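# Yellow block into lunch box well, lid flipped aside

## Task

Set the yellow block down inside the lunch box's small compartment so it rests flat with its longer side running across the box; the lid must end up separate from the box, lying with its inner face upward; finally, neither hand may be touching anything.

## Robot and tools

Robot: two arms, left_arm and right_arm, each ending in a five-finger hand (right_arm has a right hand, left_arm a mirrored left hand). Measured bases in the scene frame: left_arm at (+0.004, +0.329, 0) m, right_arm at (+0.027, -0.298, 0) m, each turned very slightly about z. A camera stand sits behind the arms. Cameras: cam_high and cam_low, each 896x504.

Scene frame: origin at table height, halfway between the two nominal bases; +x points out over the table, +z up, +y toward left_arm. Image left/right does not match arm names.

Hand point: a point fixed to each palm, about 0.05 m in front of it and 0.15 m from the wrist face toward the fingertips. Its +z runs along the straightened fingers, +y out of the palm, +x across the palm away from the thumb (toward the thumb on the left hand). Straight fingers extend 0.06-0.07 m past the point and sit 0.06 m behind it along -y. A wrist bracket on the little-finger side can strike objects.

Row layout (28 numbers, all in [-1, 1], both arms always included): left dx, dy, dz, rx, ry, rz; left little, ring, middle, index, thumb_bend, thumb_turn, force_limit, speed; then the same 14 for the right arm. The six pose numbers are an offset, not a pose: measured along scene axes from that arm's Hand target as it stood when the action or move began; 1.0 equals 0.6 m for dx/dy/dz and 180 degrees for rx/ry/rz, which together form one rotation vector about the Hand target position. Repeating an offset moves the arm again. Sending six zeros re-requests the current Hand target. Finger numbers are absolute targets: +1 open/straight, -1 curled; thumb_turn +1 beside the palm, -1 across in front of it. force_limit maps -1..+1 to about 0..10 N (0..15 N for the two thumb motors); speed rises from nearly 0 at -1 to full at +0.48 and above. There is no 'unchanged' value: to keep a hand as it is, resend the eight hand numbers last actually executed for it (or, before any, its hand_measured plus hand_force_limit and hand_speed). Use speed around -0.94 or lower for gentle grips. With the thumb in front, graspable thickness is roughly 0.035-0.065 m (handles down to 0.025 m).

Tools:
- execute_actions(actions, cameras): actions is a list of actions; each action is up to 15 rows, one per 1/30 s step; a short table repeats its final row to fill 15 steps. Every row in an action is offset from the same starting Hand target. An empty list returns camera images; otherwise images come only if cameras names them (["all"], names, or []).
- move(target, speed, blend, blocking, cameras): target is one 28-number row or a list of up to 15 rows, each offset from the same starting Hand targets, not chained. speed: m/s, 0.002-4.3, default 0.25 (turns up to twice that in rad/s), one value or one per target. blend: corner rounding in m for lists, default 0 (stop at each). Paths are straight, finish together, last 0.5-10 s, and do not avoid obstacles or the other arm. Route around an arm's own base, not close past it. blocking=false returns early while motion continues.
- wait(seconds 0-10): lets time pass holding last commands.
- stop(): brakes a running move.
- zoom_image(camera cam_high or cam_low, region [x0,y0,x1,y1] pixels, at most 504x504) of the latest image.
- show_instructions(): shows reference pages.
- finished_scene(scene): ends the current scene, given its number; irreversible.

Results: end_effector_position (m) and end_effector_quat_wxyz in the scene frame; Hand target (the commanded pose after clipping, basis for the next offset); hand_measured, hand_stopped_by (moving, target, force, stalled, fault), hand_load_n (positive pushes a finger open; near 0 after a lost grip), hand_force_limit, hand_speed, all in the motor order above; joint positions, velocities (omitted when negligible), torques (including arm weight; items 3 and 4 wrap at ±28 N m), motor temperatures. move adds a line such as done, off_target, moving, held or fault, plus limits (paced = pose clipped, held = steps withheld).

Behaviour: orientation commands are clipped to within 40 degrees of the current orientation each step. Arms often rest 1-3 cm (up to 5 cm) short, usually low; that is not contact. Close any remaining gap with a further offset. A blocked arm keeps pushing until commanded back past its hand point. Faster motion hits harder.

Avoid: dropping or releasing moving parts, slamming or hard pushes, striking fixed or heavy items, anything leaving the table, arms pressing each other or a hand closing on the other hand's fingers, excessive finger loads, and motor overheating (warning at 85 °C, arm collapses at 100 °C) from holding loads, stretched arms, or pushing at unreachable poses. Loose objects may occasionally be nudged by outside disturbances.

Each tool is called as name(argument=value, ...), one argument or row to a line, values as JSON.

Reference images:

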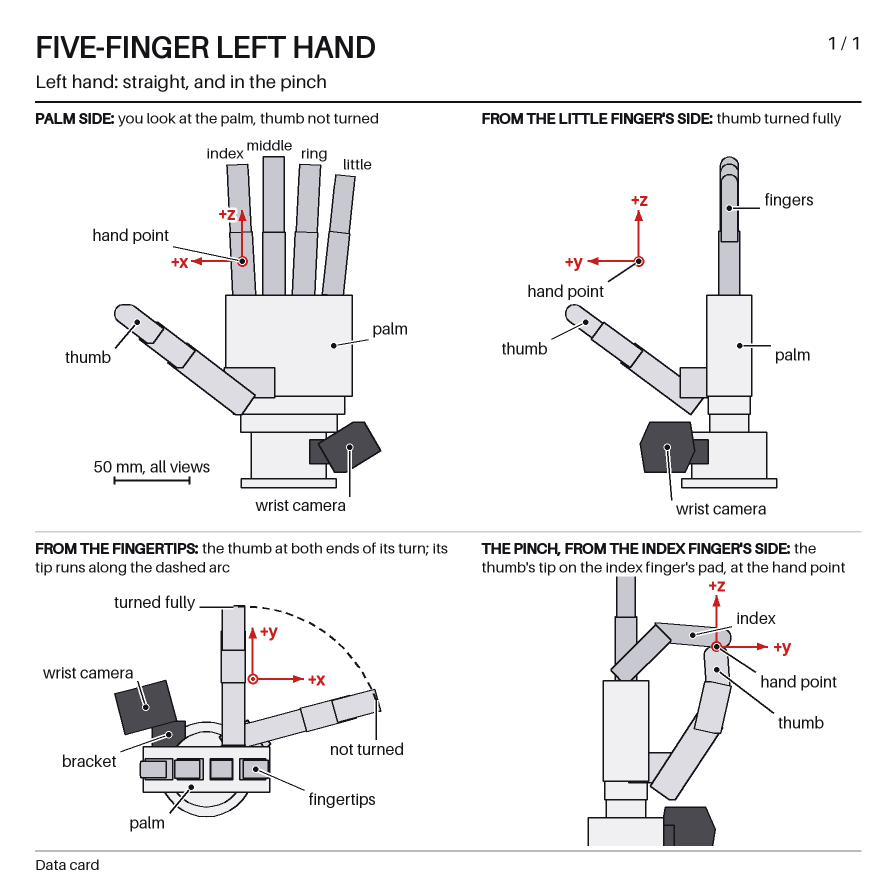

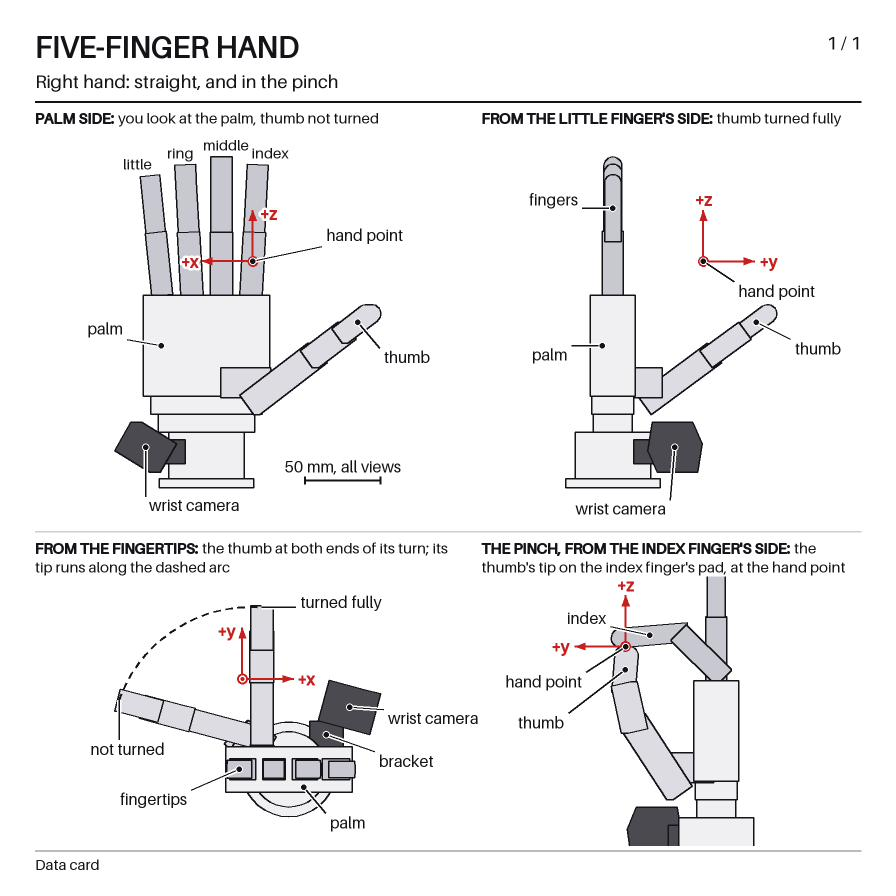

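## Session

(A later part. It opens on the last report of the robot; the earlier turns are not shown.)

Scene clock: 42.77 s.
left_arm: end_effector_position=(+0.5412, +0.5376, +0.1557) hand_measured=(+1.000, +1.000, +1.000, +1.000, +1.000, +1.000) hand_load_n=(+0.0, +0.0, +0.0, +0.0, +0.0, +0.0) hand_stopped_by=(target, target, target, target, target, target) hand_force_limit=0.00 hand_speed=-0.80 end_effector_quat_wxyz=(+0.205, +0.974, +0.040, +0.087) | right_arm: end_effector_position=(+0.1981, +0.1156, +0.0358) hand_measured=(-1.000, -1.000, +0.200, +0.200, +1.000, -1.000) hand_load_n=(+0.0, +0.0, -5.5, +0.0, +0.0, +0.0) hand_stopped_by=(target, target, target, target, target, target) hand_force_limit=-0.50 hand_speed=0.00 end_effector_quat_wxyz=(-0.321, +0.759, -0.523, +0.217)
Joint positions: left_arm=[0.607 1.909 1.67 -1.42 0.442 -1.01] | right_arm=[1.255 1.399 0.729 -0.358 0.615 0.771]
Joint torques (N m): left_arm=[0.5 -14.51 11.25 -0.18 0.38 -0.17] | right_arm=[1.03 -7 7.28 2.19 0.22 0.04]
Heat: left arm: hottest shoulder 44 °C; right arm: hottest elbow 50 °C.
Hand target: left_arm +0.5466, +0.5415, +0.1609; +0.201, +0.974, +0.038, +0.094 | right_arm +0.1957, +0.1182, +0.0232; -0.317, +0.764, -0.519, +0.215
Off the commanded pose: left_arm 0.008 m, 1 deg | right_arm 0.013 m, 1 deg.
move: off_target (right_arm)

execute_actions(
  actions=[],
)

zoom_image(
  camera="cam_high",
  region=[540, 210, 620, 290],
)

zoom_image(
  camera="cam_low",
  region=[470, 220, 530, 280],
)

Scene clock: 43.43 s.
left_arm: end_effector_position=(+0.5412, +0.5376, +0.1557) hand_measured=(+1.000, +1.000, +1.000, +1.000, +1.000, +1.000) hand_load_n=(+0.0, +0.0, +0.0, +0.0, +0.0, +0.0) hand_stopped_by=(target, target, target, target, target, target) hand_force_limit=0.00 hand_speed=-0.80 end_effector_quat_wxyz=(+0.205, +0.974, +0.040, +0.087) | right_arm: end_effector_position=(+0.1981, +0.1156, +0.0358) hand_measured=(-1.000, -1.000, +0.200, +0.200, +1.000, -1.000) hand_load_n=(+0.0, +0.0, -5.5, +0.0, +0.0, +0.0) hand_stopped_by=(target, target, target, target, target, target) hand_force_limit=-0.50 hand_speed=0.00 end_effector_quat_wxyz=(-0.321, +0.760, -0.522, +0.217)
Joint positions: left_arm=[0.607 1.909 1.67 -1.42 0.442 -1.01] | right_arm=[1.255 1.399 0.729 -0.358 0.615 0.771]
Joint velocities: within noise
Joint torques (N m): left_arm=[0.38 -13.92 11.08 -0.39 0.39 -0.11] | right_arm=[1.14 -6.65 7.36 2.04 0.22 0.09]
Motor temperatures (°C): left_arm=[40 44 44 41 39 35] | right_arm=[40 37 50 42 39 44]
Heat: left arm: hottest shoulder 44 °C; right arm: hottest elbow 50 °C.
Hand target: left_arm +0.5466, +0.5415, +0.1609; +0.201, +0.974, +0.038, +0.094 | right_arm +0.1957, +0.1183, +0.0232; -0.317, +0.764, -0.519, +0.215
Off the commanded pose: left_arm 0.008 m, 1 deg | right_arm 0.013 m, 1 deg.

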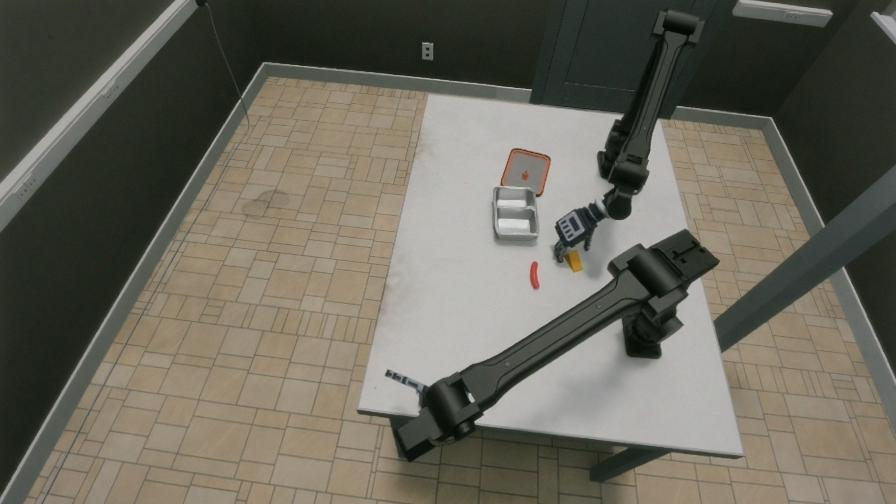

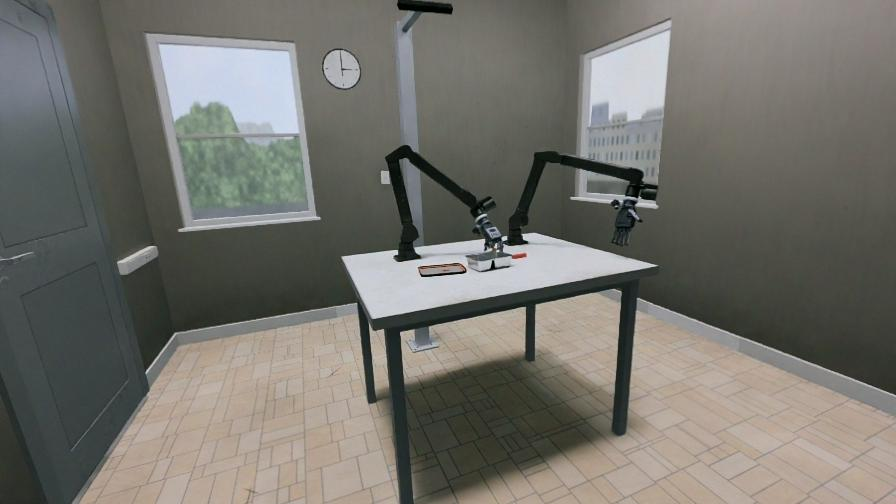

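Scaled by 6.300.

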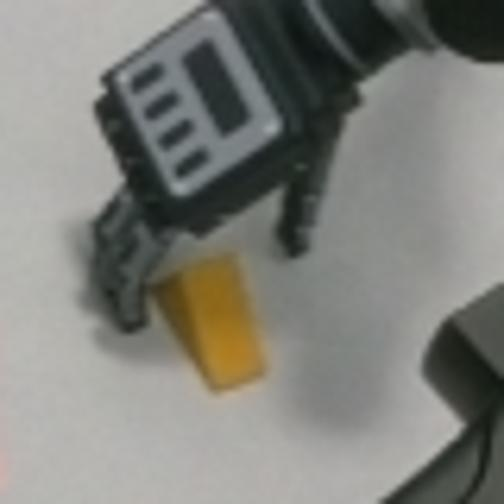

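Scaled by 8.400.

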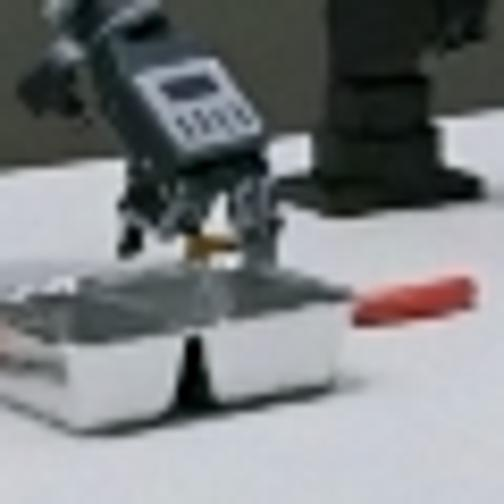

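move(
  target=[0,0,0,0,0,0,1,1,1,1,1,1,0,-0.8, 0,-0.004,0.024,0,0,0,-1,-1,0.2,0.2,1,-1,-0.5,0],
  speed=0.05,
)

Scene clock: 44.57 s.
left_arm: end_effector_position=(+0.5412, +0.5376, +0.1557) hand_measured=(+1.000, +1.000, +1.000, +1.000, +1.000, +1.000) hand_load_n=(+0.0, +0.0, +0.0, +0.0, +0.0, +0.0) hand_stopped_by=(target, target, target, target, target, target) hand_force_limit=0.00 hand_speed=-0.80 end_effector_quat_wxyz=(+0.205, +0.974, +0.040, +0.087) | right_arm: end_effector_position=(+0.1979, +0.1151, +0.0360) hand_measured=(-1.000, -1.000, +0.200, +0.200, +1.000, -1.000) hand_load_n=(+0.0, +0.0, -1.5, +0.0, +0.5, +0.0) hand_stopped_by=(target, target, target, target, target, target) hand_force_limit=-0.50 hand_speed=0.00 end_effector_quat_wxyz=(-0.320, +0.760, -0.522, +0.217)
Joint positions: left_arm=[0.607 1.909 1.67 -1.42 0.442 -1.01] | right_arm=[1.255 1.397 0.729 -0.361 0.615 0.77]
Joint torques (N m): left_arm=[0.44 -14.68 11.26 -0.49 0.36 -0.15] | right_arm=[1.44 -9.17 8.42 0.59 0.19 0.04]
Heat: left arm: hottest shoulder 44 °C; right arm: hottest elbow 50 °C.
Hand target: left_arm +0.5466, +0.5415, +0.1609; +0.201, +0.974, +0.038, +0.094 | right_arm +0.1956, +0.1159, +0.0377; -0.317, +0.764, -0.519, +0.215
Off the commanded pose: left_arm 0.008 m, 1 deg | right_arm 0.003 m, 1 deg.
move: done

move(
  target=[0,0,0,0,0,0,1,1,1,1,1,1,0,-0.8, 0,0,0,0,0,0,-1,-1,-0.4,-0.4,-0.1,-1,-0.4,-0.92],
  speed=0.05,
  cameras=["all"],
)

zoom_image(
  camera="cam_high",
  region=[540, 210, 620, 290],
)

Scene clock: 50.10 s.
left_arm: end_effector_position=(+0.5412, +0.5376, +0.1557) hand_measured=(+1.000, +1.000, +1.000, +1.000, +1.000, +1.000) hand_load_n=(+0.0, +0.0, +0.0, +0.0, +0.0, +0.0) hand_stopped_by=(target, target, target, target, target, target) hand_force_limit=0.00 hand_speed=-0.80 end_effector_quat_wxyz=(+0.205, +0.974, +0.040, +0.087) | right_arm: end_effector_position=(+0.1969, +0.1144, +0.0353) hand_measured=(-1.000, -1.000, -0.400, -0.400, +0.434, -1.000) hand_load_n=(+0.0, +0.0, +0.0, +0.0, +0.0, +0.0) hand_stopped_by=(target, target, target, target, moving, target) hand_force_limit=-0.40 hand_speed=-0.92 end_effector_quat_wxyz=(-0.318, +0.762, -0.522, +0.216)
Joint positions: left_arm=[0.607 1.909 1.67 -1.42 0.442 -1.01] | right_arm=[1.255 1.397 0.729 -0.365 0.61 0.77]
Joint torques (N m): left_arm=[0.32 -14.45 11.32 -0.36 0.4 -0.2] | right_arm=[0.91 -9.29 8.38 0.55 0.35 0.08]
Heat: left arm: hottest elbow 45 °C; right arm: hottest elbow 49 °C.
Hand target: left_arm +0.5466, +0.5415, +0.1609; +0.201, +0.974, +0.038, +0.094 | right_arm +0.1957, +0.1158, +0.0377; -0.317, +0.764, -0.519, +0.215
Off the commanded pose: left_arm 0.008 m, 1 deg | right_arm 0.003 m, 0 deg.
move: moving (right_arm; no rest 5 s after the path's end)

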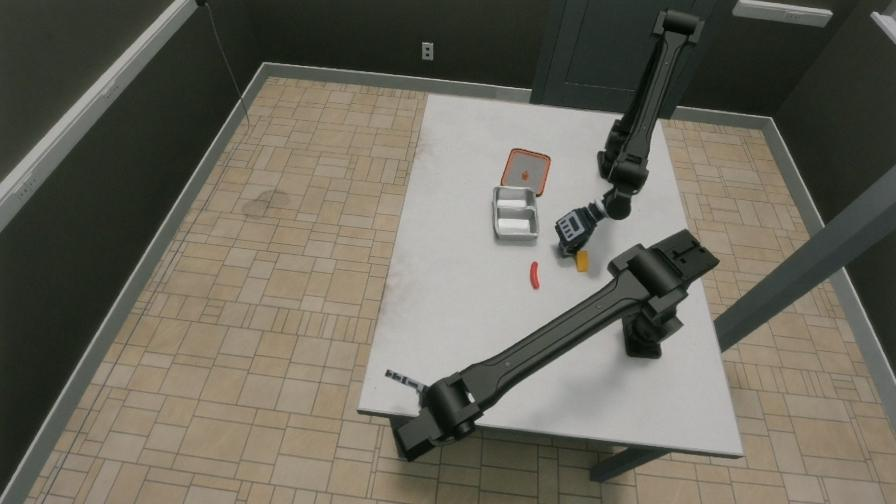

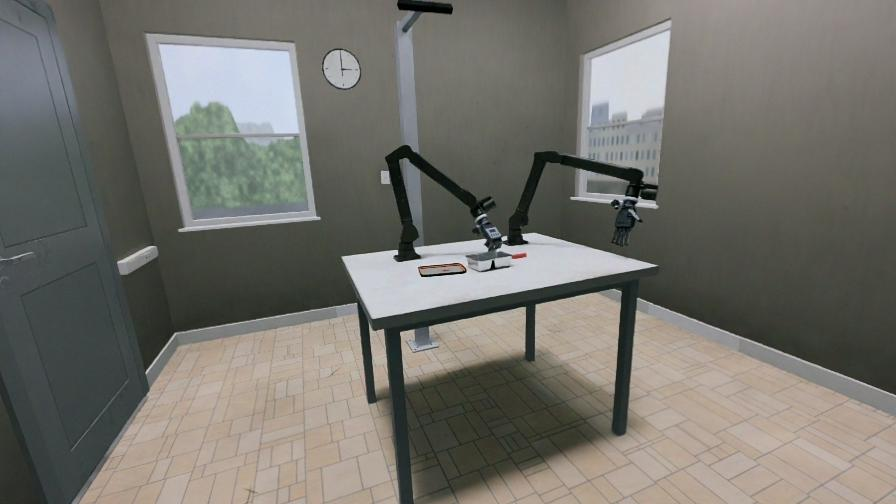

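Scaled by 6.300.

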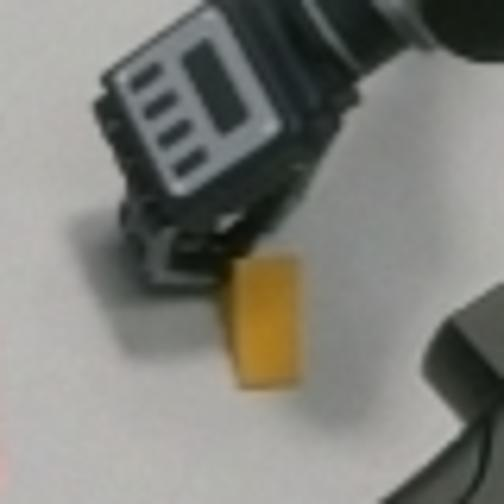

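move(
  target=[
    [0,0,0,0,0,0,1,1,1,1,1,1,0,-0.8, 0,0,0,0,0,0,-1,-1,0.2,0.2,1,-1,-0.4,0],
    [0,0,0,0,0,0,1,1,1,1,1,1,0,-0.8, -0.02,0.04,0.08,0,0,-0.12,-1,-1,0.2,0.2,1,-1,-0.4,0],
  ],
  speed=0.1,
  cameras=["all"],
)

zoom_image(
  camera="cam_high",
  region=[540, 210, 620, 290],
)

Scene clock: 55.67 s.
left_arm: end_effector_position=(+0.5412, +0.5376, +0.1557) hand_measured=(+1.000, +1.000, +1.000, +1.000, +1.000, +1.000) hand_load_n=(+0.0, +0.0, +0.0, +0.0, +0.0, +0.0) hand_stopped_by=(target, target, target, target, target, target) hand_force_limit=0.00 hand_speed=-0.80 end_effector_quat_wxyz=(+0.205, +0.974, +0.040, +0.087) | right_arm: end_effector_position=(+0.1844, +0.1236, +0.0773) hand_measured=(-1.000, -1.000, +0.200, +0.200, +1.000, -1.000) hand_load_n=(+0.0, +0.0, +0.5, +0.0, +0.0, +0.0) hand_stopped_by=(target, target, target, target, target, target) hand_force_limit=-0.40 hand_speed=0.00 end_effector_quat_wxyz=(-0.263, +0.657, -0.651, +0.276)
Joint positions: left_arm=[0.607 1.909 1.67 -1.42 0.442 -1.01] | right_arm=[1.353 1.477 0.979 -0.935 0.771 1.347]
Joint torques (N m): left_arm=[0.32 -14.62 11.33 -0.32 0.34 -0.16] | right_arm=[1.55 -9.41 11.45 -0.09 0.8 0.26]
Heat: left arm: hottest elbow 45 °C; right arm: hottest elbow 50 °C.
Hand target: left_arm +0.5466, +0.5415, +0.1609; +0.201, +0.974, +0.038, +0.094 | right_arm +0.1837, +0.1398, +0.0858; -0.271, +0.653, -0.653, +0.271
Off the commanded pose: left_arm 0.008 m, 1 deg | right_arm 0.018 m, 1 deg.
move: off_target (right_arm)

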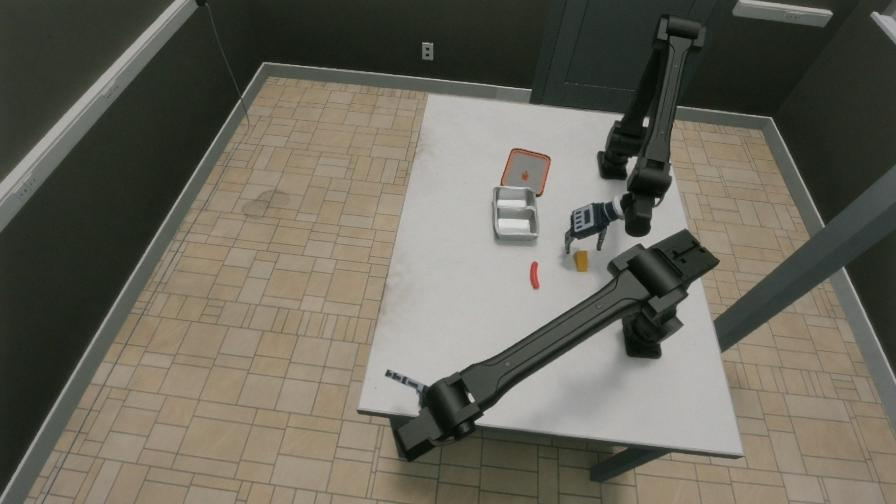

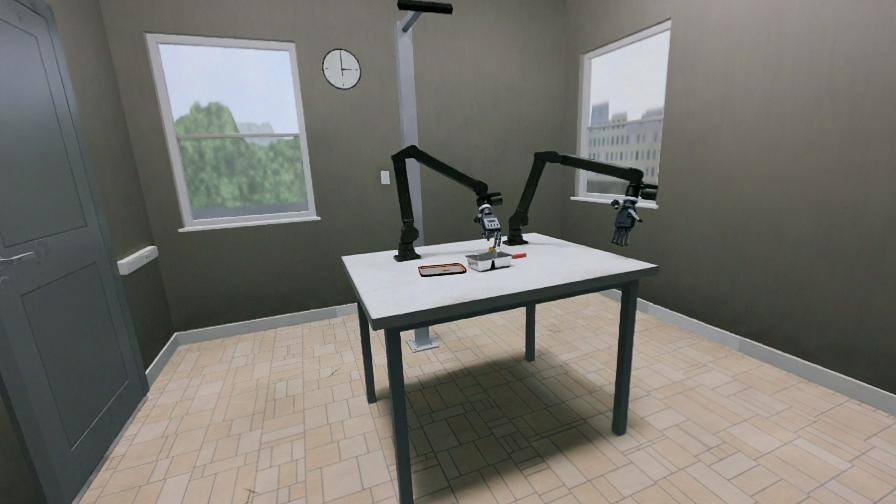

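Scaled by 6.300.

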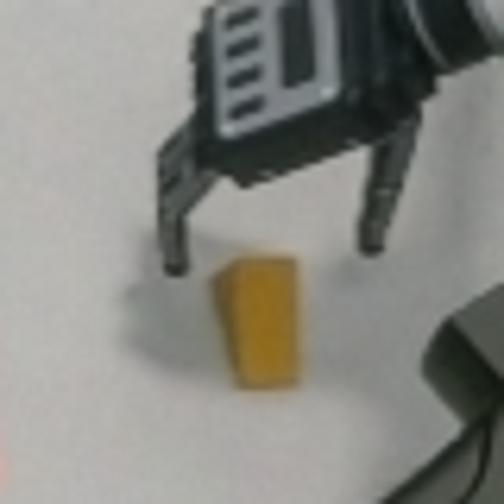

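move(
  target=[0,0,0,0,0,0,1,1,1,1,1,1,0,-0.8, -0.017,-0.015,-0.055,0,0,0.02,-1,-1,0.2,0.2,1,-1,-0.4,0],
  speed=0.06,
  cameras=["cam_high"],
)

zoom_image(
  camera="cam_high",
  region=[540, 210, 620, 290],
)

Scene clock: 58.07 s.
left_arm: end_effector_position=(+0.5412, +0.5376, +0.1557) hand_measured=(+1.000, +1.000, +1.000, +1.000, +1.000, +1.000) hand_load_n=(+0.0, +0.0, +0.0, +0.0, +0.0, +0.0) hand_stopped_by=(target, target, target, target, target, target) hand_force_limit=0.00 hand_speed=-0.80 end_effector_quat_wxyz=(+0.205, +0.974, +0.040, +0.087) | right_arm: end_effector_position=(+0.1778, +0.1271, +0.0585) hand_measured=(-1.000, -1.000, +0.200, +0.200, +1.000, -1.000) hand_load_n=(+0.0, +0.0, +0.0, +0.0, +0.0, +0.0) hand_stopped_by=(target, target, target, target, target, target) hand_force_limit=-0.40 hand_speed=0.00 end_effector_quat_wxyz=(-0.280, +0.666, -0.640, +0.263)
Joint positions: left_arm=[0.607 1.909 1.67 -1.42 0.442 -1.01] | right_arm=[1.368 1.481 0.92 -0.816 0.77 1.307]
Joint torques (N m): left_arm=[0.44 -14.97 11.4 -0.49 0.38 -0.24] | right_arm=[1.26 -9.64 7.99 1.17 0.54 -0.06]
Heat: left arm: hottest shoulder 45 °C; right arm: hottest elbow 50 °C.
Hand target: left_arm +0.5466, +0.5415, +0.1609; +0.201, +0.974, +0.038, +0.094 | right_arm +0.1734, +0.1309, +0.0527; -0.279, +0.673, -0.632, +0.262
Off the commanded pose: left_arm 0.008 m, 1 deg | right_arm 0.008 m, 1 deg.
move: done
Images, in order (width x height): cam_high 896x504.

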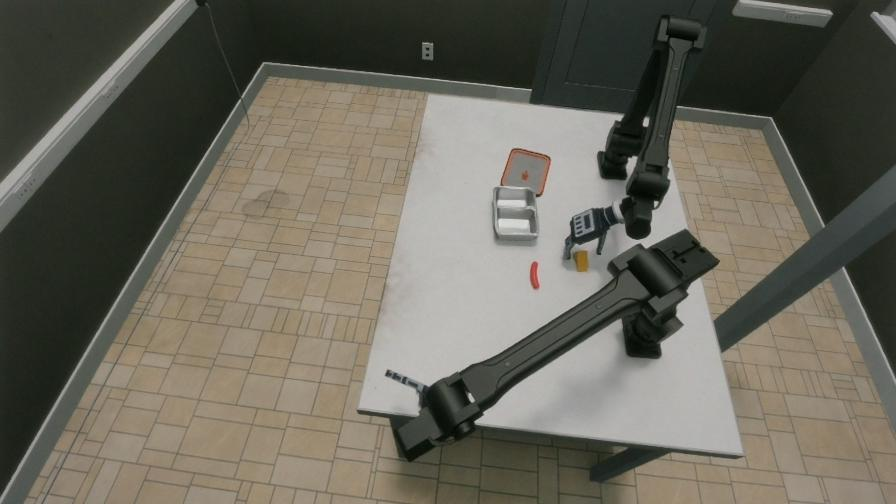

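Scaled by 6.300.

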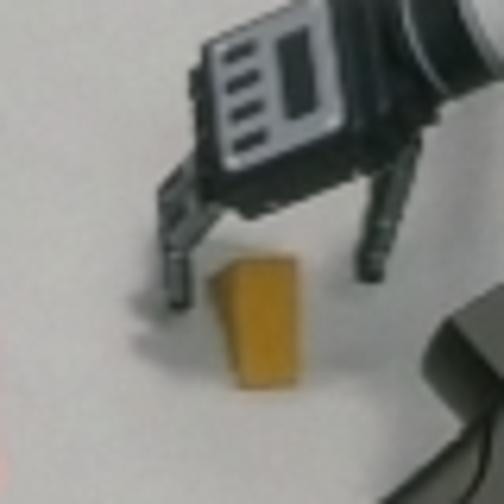

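move(
  target=[0,0,0,0,0,0,1,1,1,1,1,1,0,-0.8, 0,-0.012,-0.03,0,0,0,-1,-1,0.2,0.2,1,-1,-0.4,0],
  speed=0.06,
  cameras=["cam_high"],
)

zoom_image(
  camera="cam_high",
  region=[540, 210, 620, 290],
)

Scene clock: 61.57 s.
left_arm: end_effector_position=(+0.5412, +0.5376, +0.1557) hand_measured=(+1.000, +1.000, +1.000, +1.000, +1.000, +1.000) hand_load_n=(+0.0, +0.0, +0.0, +0.0, +0.0, +0.0) hand_stopped_by=(target, target, target, target, target, target) hand_force_limit=0.00 hand_speed=-0.80 end_effector_quat_wxyz=(+0.205, +0.974, +0.040, +0.087) | right_arm: end_effector_position=(+0.1767, +0.1204, +0.0404) hand_measured=(-1.000, -1.000, +0.200, +0.200, +1.000, -1.000) hand_load_n=(+0.0, +0.0, +0.0, +0.0, +0.0, +0.0) hand_stopped_by=(target, target, target, target, target, target) hand_force_limit=-0.40 hand_speed=0.00 end_effector_quat_wxyz=(-0.280, +0.667, -0.639, +0.263)
Joint positions: left_arm=[0.607 1.909 1.67 -1.42 0.442 -1.01] | right_arm=[1.368 1.493 0.876 -0.758 0.769 1.304]
Joint torques (N m): left_arm=[0.85 -14.62 11.15 -0.49 0.38 -0.19] | right_arm=[1.44 -9.05 7.51 0.99 0.53 -0.05]
Heat: left arm: hottest elbow 46 °C; right arm: hottest elbow 50 °C.
Hand target: left_arm +0.5466, +0.5415, +0.1609; +0.201, +0.974, +0.038, +0.094 | right_arm +0.1735, +0.1236, +0.0347; -0.279, +0.673, -0.632, +0.262
Off the commanded pose: left_arm 0.008 m, 1 deg | right_arm 0.007 m, 1 deg.
move: done
Images, in order (width x height): cam_high 896x504.

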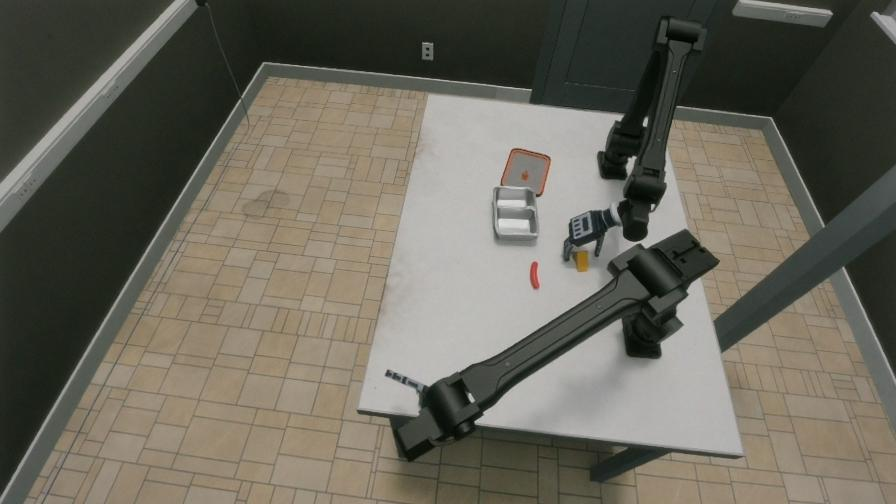

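Scaled by 6.300.

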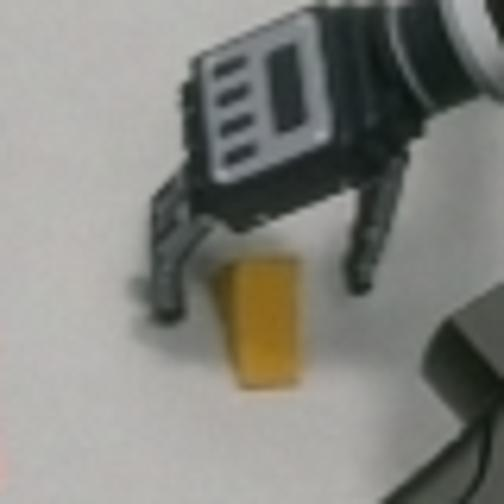

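move(
  target=[0,0,0,0,0,0,1,1,1,1,1,1,0,-0.8, 0,0,-0.002,0,0,0,-1,-1,-0.02,-0.02,0.62,-1,-0.4,-0.85],
  speed=0.06,
  cameras=["cam_high"],
)

zoom_image(
  camera="cam_high",
  region=[540, 210, 620, 290],
)

Scene clock: 63.97 s.
left_arm: end_effector_position=(+0.5412, +0.5376, +0.1557) hand_measured=(+1.000, +1.000, +1.000, +1.000, +1.000, +1.000) hand_load_n=(+0.0, +0.0, +0.5, +0.0, +0.0, +0.0) hand_stopped_by=(target, target, target, target, target, target) hand_force_limit=0.00 hand_speed=-0.80 end_effector_quat_wxyz=(+0.205, +0.974, +0.040, +0.087) | right_arm: end_effector_position=(+0.1769, +0.1213, +0.0405) hand_measured=(-1.000, -1.000, -0.020, -0.020, +0.620, -1.000) hand_load_n=(+0.0, +0.0, +0.5, +0.0, +0.0, +0.0) hand_stopped_by=(target, target, target, target, target, target) hand_force_limit=-0.40 hand_speed=-0.85 end_effector_quat_wxyz=(-0.282, +0.666, -0.639, +0.262)
Joint positions: left_arm=[0.607 1.909 1.67 -1.42 0.442 -1.01] | right_arm=[1.368 1.494 0.876 -0.754 0.769 1.303]
Joint torques (N m): left_arm=[0.32 -14.39 11.14 -0.47 0.32 -0.13] | right_arm=[1.55 -9.17 7.36 1.05 0.55 -0.05]
Heat: left arm: hottest elbow 46 °C; right arm: hottest elbow 50 °C.
Hand target: left_arm +0.5466, +0.5415, +0.1609; +0.201, +0.974, +0.038, +0.094 | right_arm +0.1735, +0.1237, +0.0335; -0.279, +0.673, -0.632, +0.262
Off the commanded pose: left_arm 0.008 m, 1 deg | right_arm 0.008 m, 1 deg.
move: done
Images, in order (width x height): cam_high 896x504.

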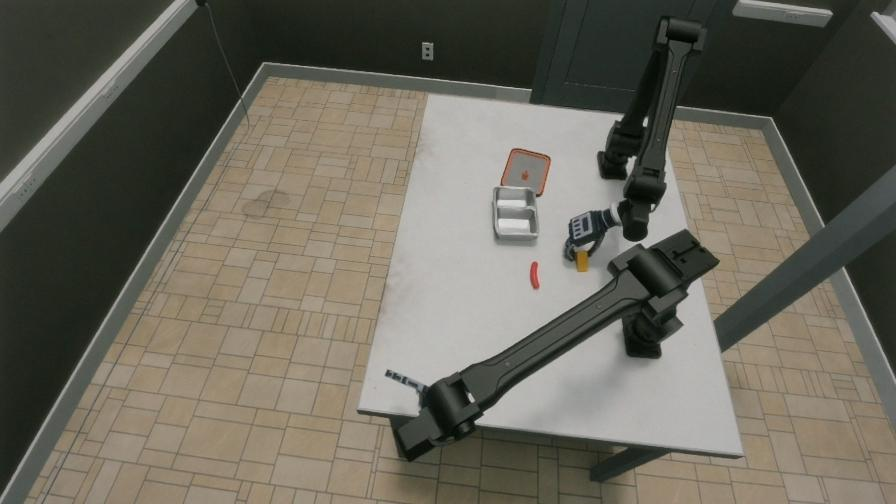

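Scaled by 6.300.

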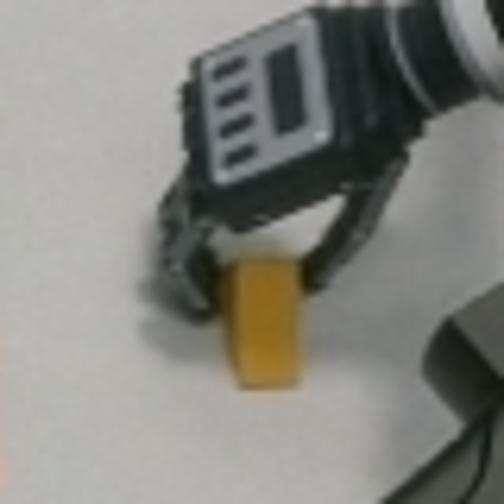

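move(
  target=[
    [0,0,0,0,0,0,1,1,1,1,1,1,0,-0.8, 0,0.006,-0.014,0,0,0,-1,-1,-0.02,-0.02,0.62,-1,-0.4,-0.85],
    [0,0,0,0,0,0,1,1,1,1,1,1,0,-0.8, 0,0.006,-0.014,0,0,0,-1,-1,-0.3,-0.3,0.2,-1,-0.35,-0.9],
  ],
  speed=0.06,
  cameras=["cam_high"],
)

zoom_image(
  camera="cam_high",
  region=[540, 210, 620, 290],
)

Scene clock: 66.20 s.
left_arm: end_effector_position=(+0.5412, +0.5376, +0.1557) hand_measured=(+1.000, +1.000, +1.000, +1.000, +1.000, +1.000) hand_load_n=(+0.0, +0.0, +0.0, +0.0, -0.5, +0.0) hand_stopped_by=(target, target, target, target, target, target) hand_force_limit=0.00 hand_speed=-0.80 end_effector_quat_wxyz=(+0.205, +0.974, +0.040, +0.087) | right_arm: end_effector_position=(+0.1773, +0.1245, +0.0316) hand_measured=(-1.000, -1.000, -0.074, -0.120, +0.578, -1.000) hand_load_n=(+0.0, +0.0, +4.5, +4.0, +8.5, +0.0) hand_stopped_by=(target, target, force, force, force, target) hand_force_limit=-0.35 hand_speed=-0.90 end_effector_quat_wxyz=(-0.281, +0.667, -0.639, +0.263)
Joint positions: left_arm=[0.607 1.909 1.67 -1.42 0.442 -1.01] | right_arm=[1.368 1.518 0.876 -0.731 0.769 1.303]
Joint torques (N m): left_arm=[1.08 -13.63 11.22 -0.42 0.37 -0.13] | right_arm=[1.67 -9.29 7.21 1.07 0.52 -0.04]
Heat: left arm: hottest elbow 46 °C; right arm: hottest elbow 50 °C.
Hand target: left_arm +0.5466, +0.5415, +0.1609; +0.201, +0.974, +0.038, +0.094 | right_arm +0.1735, +0.1273, +0.0251; -0.279, +0.673, -0.632, +0.262
Off the commanded pose: left_arm 0.008 m, 1 deg | right_arm 0.008 m, 1 deg.
move: done
Images, in order (width x height): cam_high 896x504.

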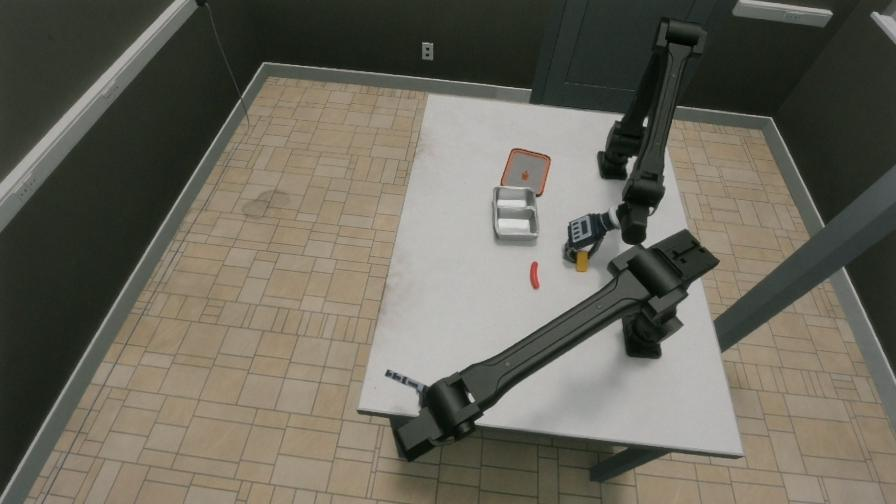

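Scaled by 6.300.

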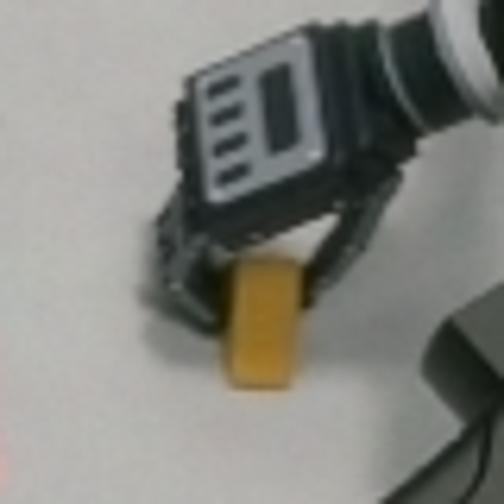

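move(
  target=[0,0,0,0,0,0,1,1,1,1,1,1,0,-0.8, 0,0,0.12,0,0,0,-1,-1,-0.3,-0.3,0.2,-1,-0.35,-0.9],
  speed=0.05,
  cameras=["all"],
)

zoom_image(
  camera="cam_high",
  region=[540, 200, 620, 280],
)

zoom_image(
  camera="cam_low",
  region=[470, 210, 530, 270],
)

Scene clock: 68.97 s.
left_arm: end_effector_position=(+0.5412, +0.5376, +0.1557) hand_measured=(+1.000, +1.000, +1.000, +1.000, +1.000, +1.000) hand_load_n=(+0.0, +0.0, +0.0, +0.0, +0.0, +0.0) hand_stopped_by=(target, target, target, target, target, target) hand_force_limit=0.00 hand_speed=-0.80 end_effector_quat_wxyz=(+0.205, +0.974, +0.040, +0.087) | right_arm: end_effector_position=(+0.1754, +0.1112, +0.0760) hand_measured=(-1.000, -1.000, -0.074, -0.120, +0.578, -1.000) hand_load_n=(+0.0, +0.5, +5.5, +4.0, +8.5, +0.0) hand_stopped_by=(target, target, force, force, force, target) hand_force_limit=-0.35 hand_speed=-0.90 end_effector_quat_wxyz=(-0.264, +0.674, -0.634, +0.274)
Joint positions: left_arm=[0.607 1.909 1.67 -1.42 0.442 -1.01] | right_arm=[1.368 1.438 0.934 -0.914 0.769 1.303]
Joint torques (N m): left_arm=[0.5 -14.74 11.32 -0.16 0.35 -0.16] | right_arm=[1.55 -10.75 11.54 0.08 0.59 -0.04]
Heat: left arm: hottest elbow 46 °C; right arm: hottest elbow 50 °C.
Hand target: left_arm +0.5466, +0.5415, +0.1609; +0.201, +0.974, +0.038, +0.094 | right_arm +0.1735, +0.1272, +0.0971; -0.279, +0.673, -0.632, +0.262
Off the commanded pose: left_arm 0.008 m, 1 deg | right_arm 0.027 m, 2 deg.
move: off_target (right_arm)

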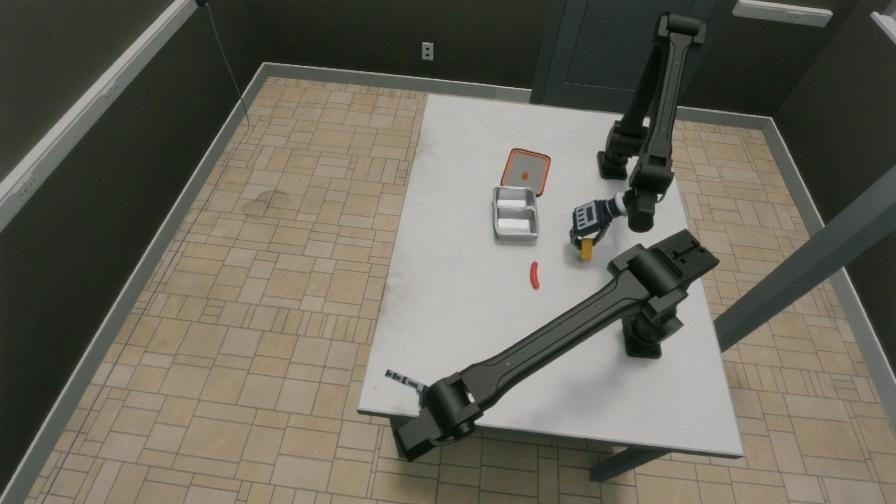

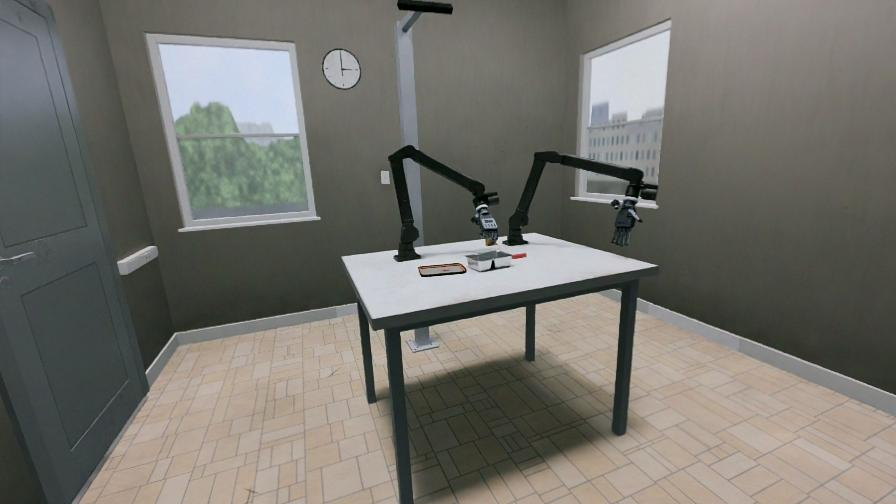

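Scaled by 6.300.

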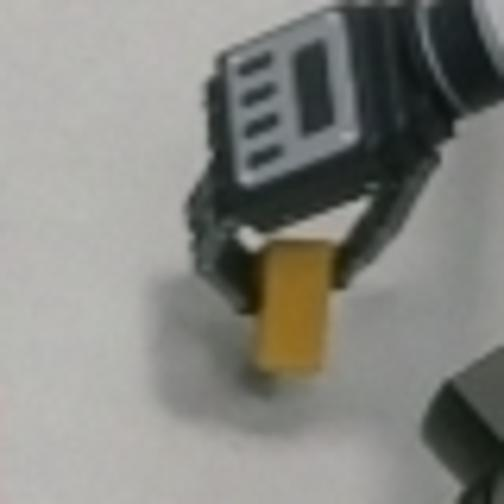

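Scaled by 8.400.

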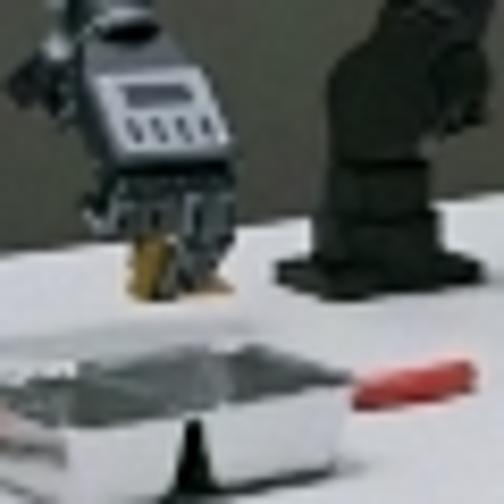

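move(
  target=[
    [0,0,0,0,0,0,1,1,1,1,1,1,0,-0.8, 0,0,0.122,0,0,0,-1,-1,-0.3,-0.3,0.2,-1,-0.35,-0.9],
    [0,0,0,0,0,0,1,1,1,1,1,1,0,-0.8, 0.2975,-0.295,0.122,0,0,0.52,-1,-1,-0.3,-0.3,0.2,-1,-0.35,-0.9],
  ],
  speed=0.16,
  blend=[0.03,0],
  cameras=["all"],
)

zoom_image(
  camera="cam_high",
  region=[470, 120, 590, 240],
)

zoom_image(
  camera="cam_low",
  region=[430, 190, 530, 290],
)

Scene clock: 82.37 s.
left_arm: end_effector_position=(+0.5412, +0.5376, +0.1557) hand_measured=(+1.000, +1.000, +1.000, +1.000, +1.000, +1.000) hand_load_n=(+0.5, +0.0, +0.0, +0.0, +0.0, +0.0) hand_stopped_by=(target, target, target, target, target, target) hand_force_limit=0.00 hand_speed=-0.80 end_effector_quat_wxyz=(+0.205, +0.974, +0.040, +0.087) | right_arm: end_effector_position=(+0.3367, -0.0533, +0.1589) hand_measured=(-1.000, -1.000, -0.074, -0.120, +0.578, -1.000) hand_load_n=(+0.0, +0.0, +5.0, +4.0, +8.5, -0.5) hand_stopped_by=(target, target, force, force, force, target) hand_force_limit=-0.35 hand_speed=-0.90 end_effector_quat_wxyz=(-0.378, +0.924, +0.052, -0.034)
Joint positions: left_arm=[0.607 1.909 1.67 -1.42 0.442 -1.01] | right_arm=[0.357 1.344 1.067 -1.038 -0.744 -1.168]
Joint torques (N m): left_arm=[-0.09 -14.74 11.43 -0.36 0.34 -0.16] | right_arm=[0.44 -8.23 12.93 0.18 -0.76 0.02]
Heat: left arm: hottest elbow 47 °C; right arm: hottest elbow 51 °C.
Hand target: left_arm +0.5466, +0.5415, +0.1609; +0.201, +0.974, +0.038, +0.094 | right_arm +0.3520, -0.0498, +0.1703; -0.382, +0.922, +0.058, -0.024
Off the commanded pose: left_arm 0.008 m, 1 deg | right_arm 0.019 m, 1 deg.
move: off_target (right_arm)

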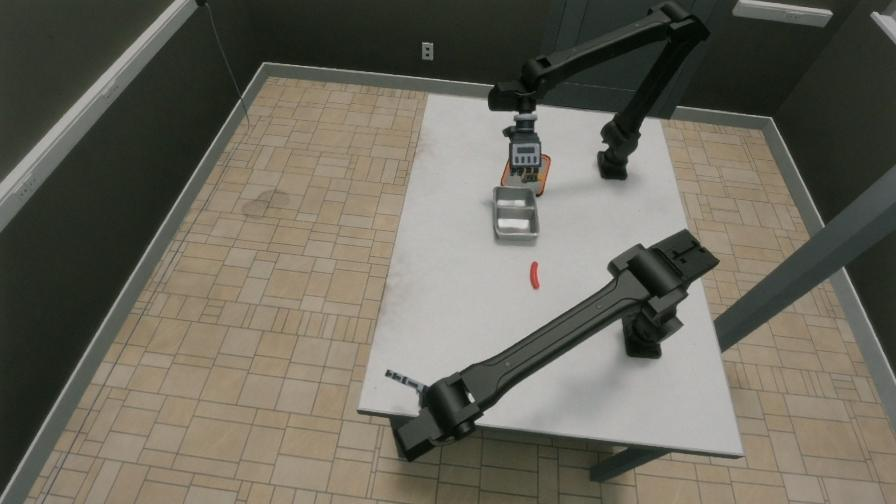

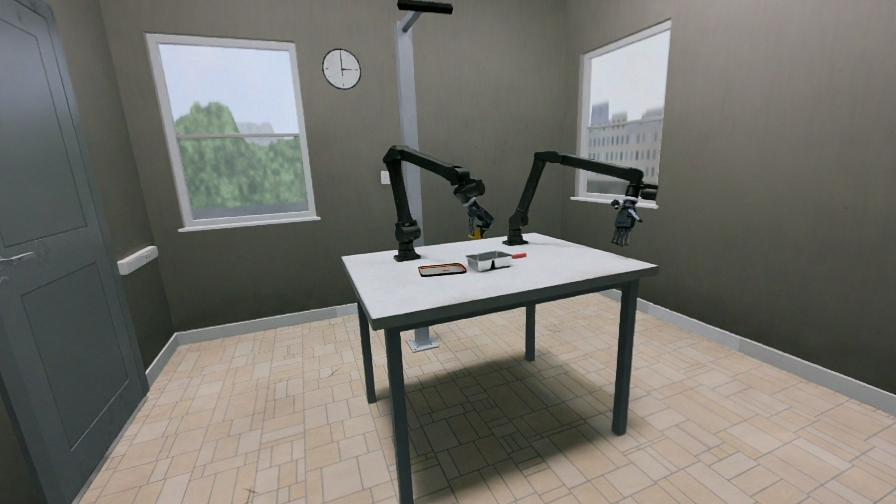

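Scaled by 4.200.

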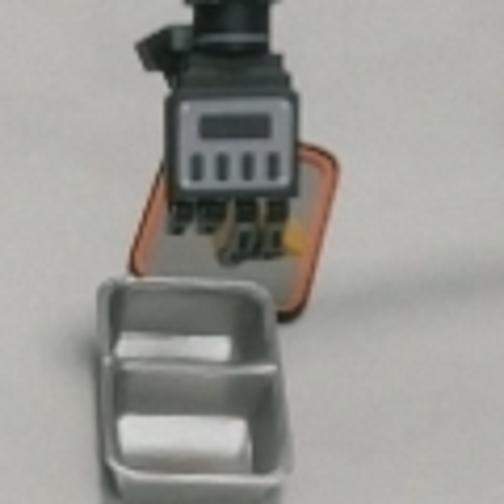

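Scaled by 5.040.

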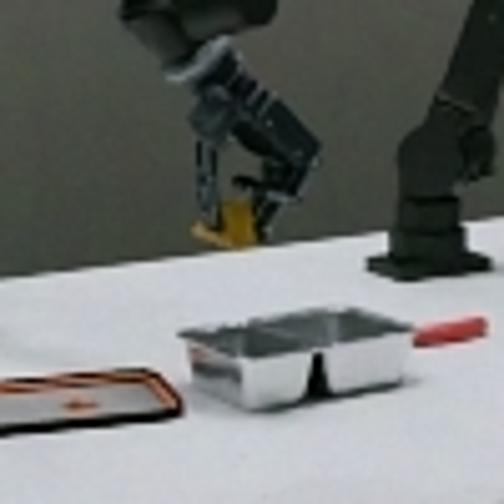

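move(
  target=[0,0,0,0,0,0,1,1,1,1,1,1,0,-0.8, 0.058,0.016,-0.09,0,0,0,-1,-1,-0.3,-0.3,0.2,-1,-0.35,-0.9],
  speed=0.08,
  cameras=["all"],
)

zoom_image(
  camera="cam_high",
  region=[480, 140, 560, 220],
)

zoom_image(
  camera="cam_low",
  region=[440, 200, 520, 280],
)

Scene clock: 85.13 s.
left_arm: end_effector_position=(+0.5412, +0.5376, +0.1557) hand_measured=(+1.000, +1.000, +1.000, +1.000, +1.000, +1.000) hand_load_n=(+0.0, +0.0, +0.0, +0.0, +0.0, +0.0) hand_stopped_by=(target, target, target, target, target, target) hand_force_limit=0.00 hand_speed=-0.80 end_effector_quat_wxyz=(+0.205, +0.974, +0.040, +0.087) | right_arm: end_effector_position=(+0.3643, -0.0460, +0.1062) hand_measured=(-1.000, -1.000, -0.074, -0.120, +0.578, -1.000) hand_load_n=(+0.0, +0.0, +5.0, +4.0, +8.5, -0.5) hand_stopped_by=(target, target, force, force, force, target) hand_force_limit=-0.35 hand_speed=-0.90 end_effector_quat_wxyz=(-0.373, +0.925, +0.048, -0.047)
Joint positions: left_arm=[0.607 1.909 1.67 -1.42 0.442 -1.01] | right_arm=[0.346 1.487 1.067 -0.935 -0.747 -1.185]
Joint torques (N m): left_arm=[0.5 -13.22 10.99 -0.44 0.36 -0.2] | right_arm=[0.38 -10.23 12.1 1.09 -0.73 -0.02]
Heat: left arm: hottest elbow 47 °C; right arm: hottest elbow 52 °C.
Hand target: left_arm +0.5466, +0.5415, +0.1609; +0.201, +0.974, +0.038, +0.094 | right_arm +0.3869, -0.0402, +0.1162; -0.382, +0.922, +0.058, -0.024
Off the commanded pose: left_arm 0.008 m, 1 deg | right_arm 0.025 m, 3 deg.
move: off_target (right_arm)

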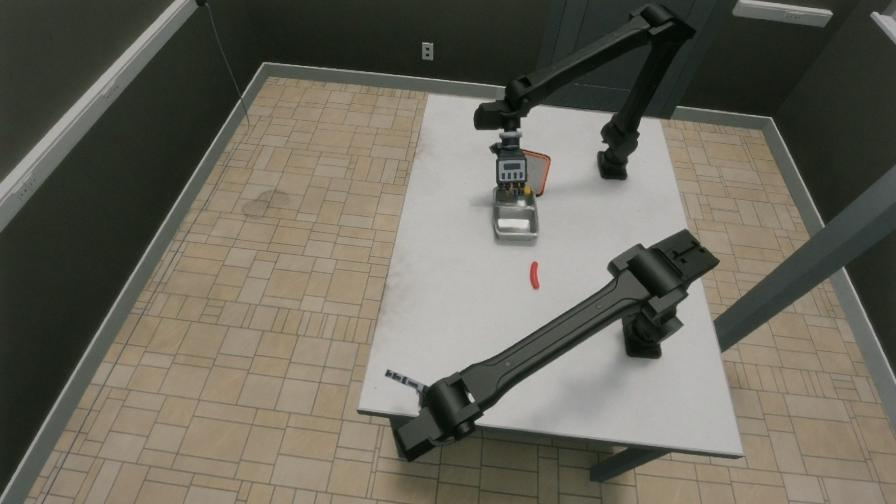

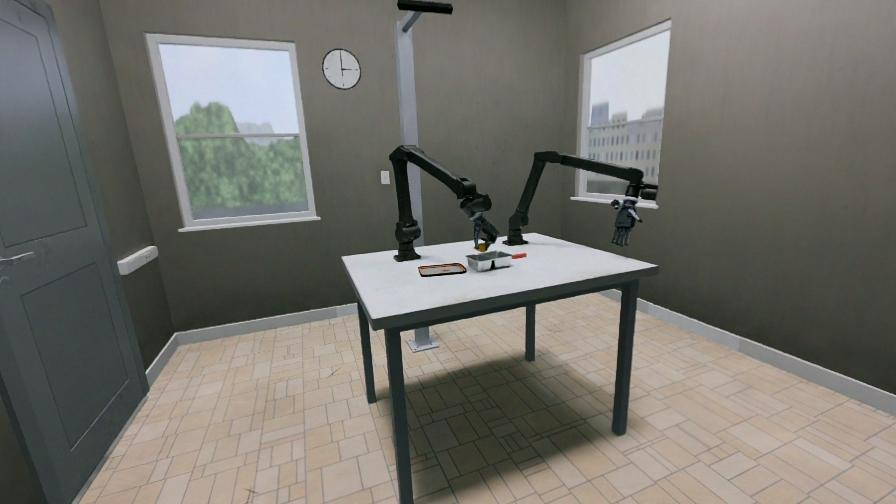

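Scaled by 6.300.

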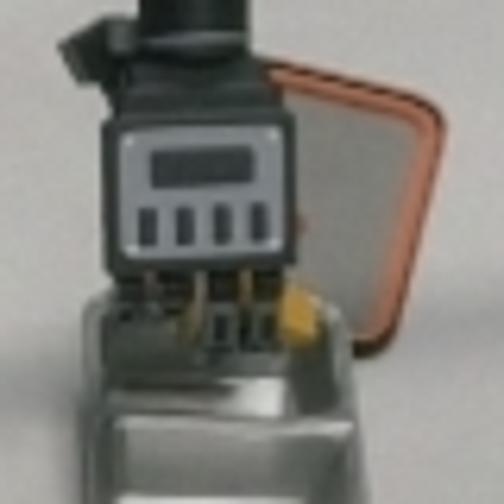

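Scaled by 6.300.

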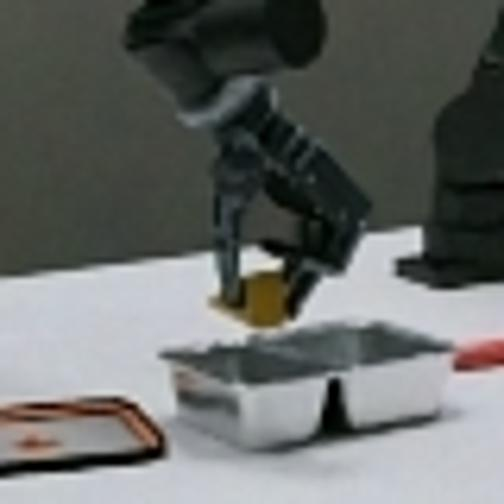

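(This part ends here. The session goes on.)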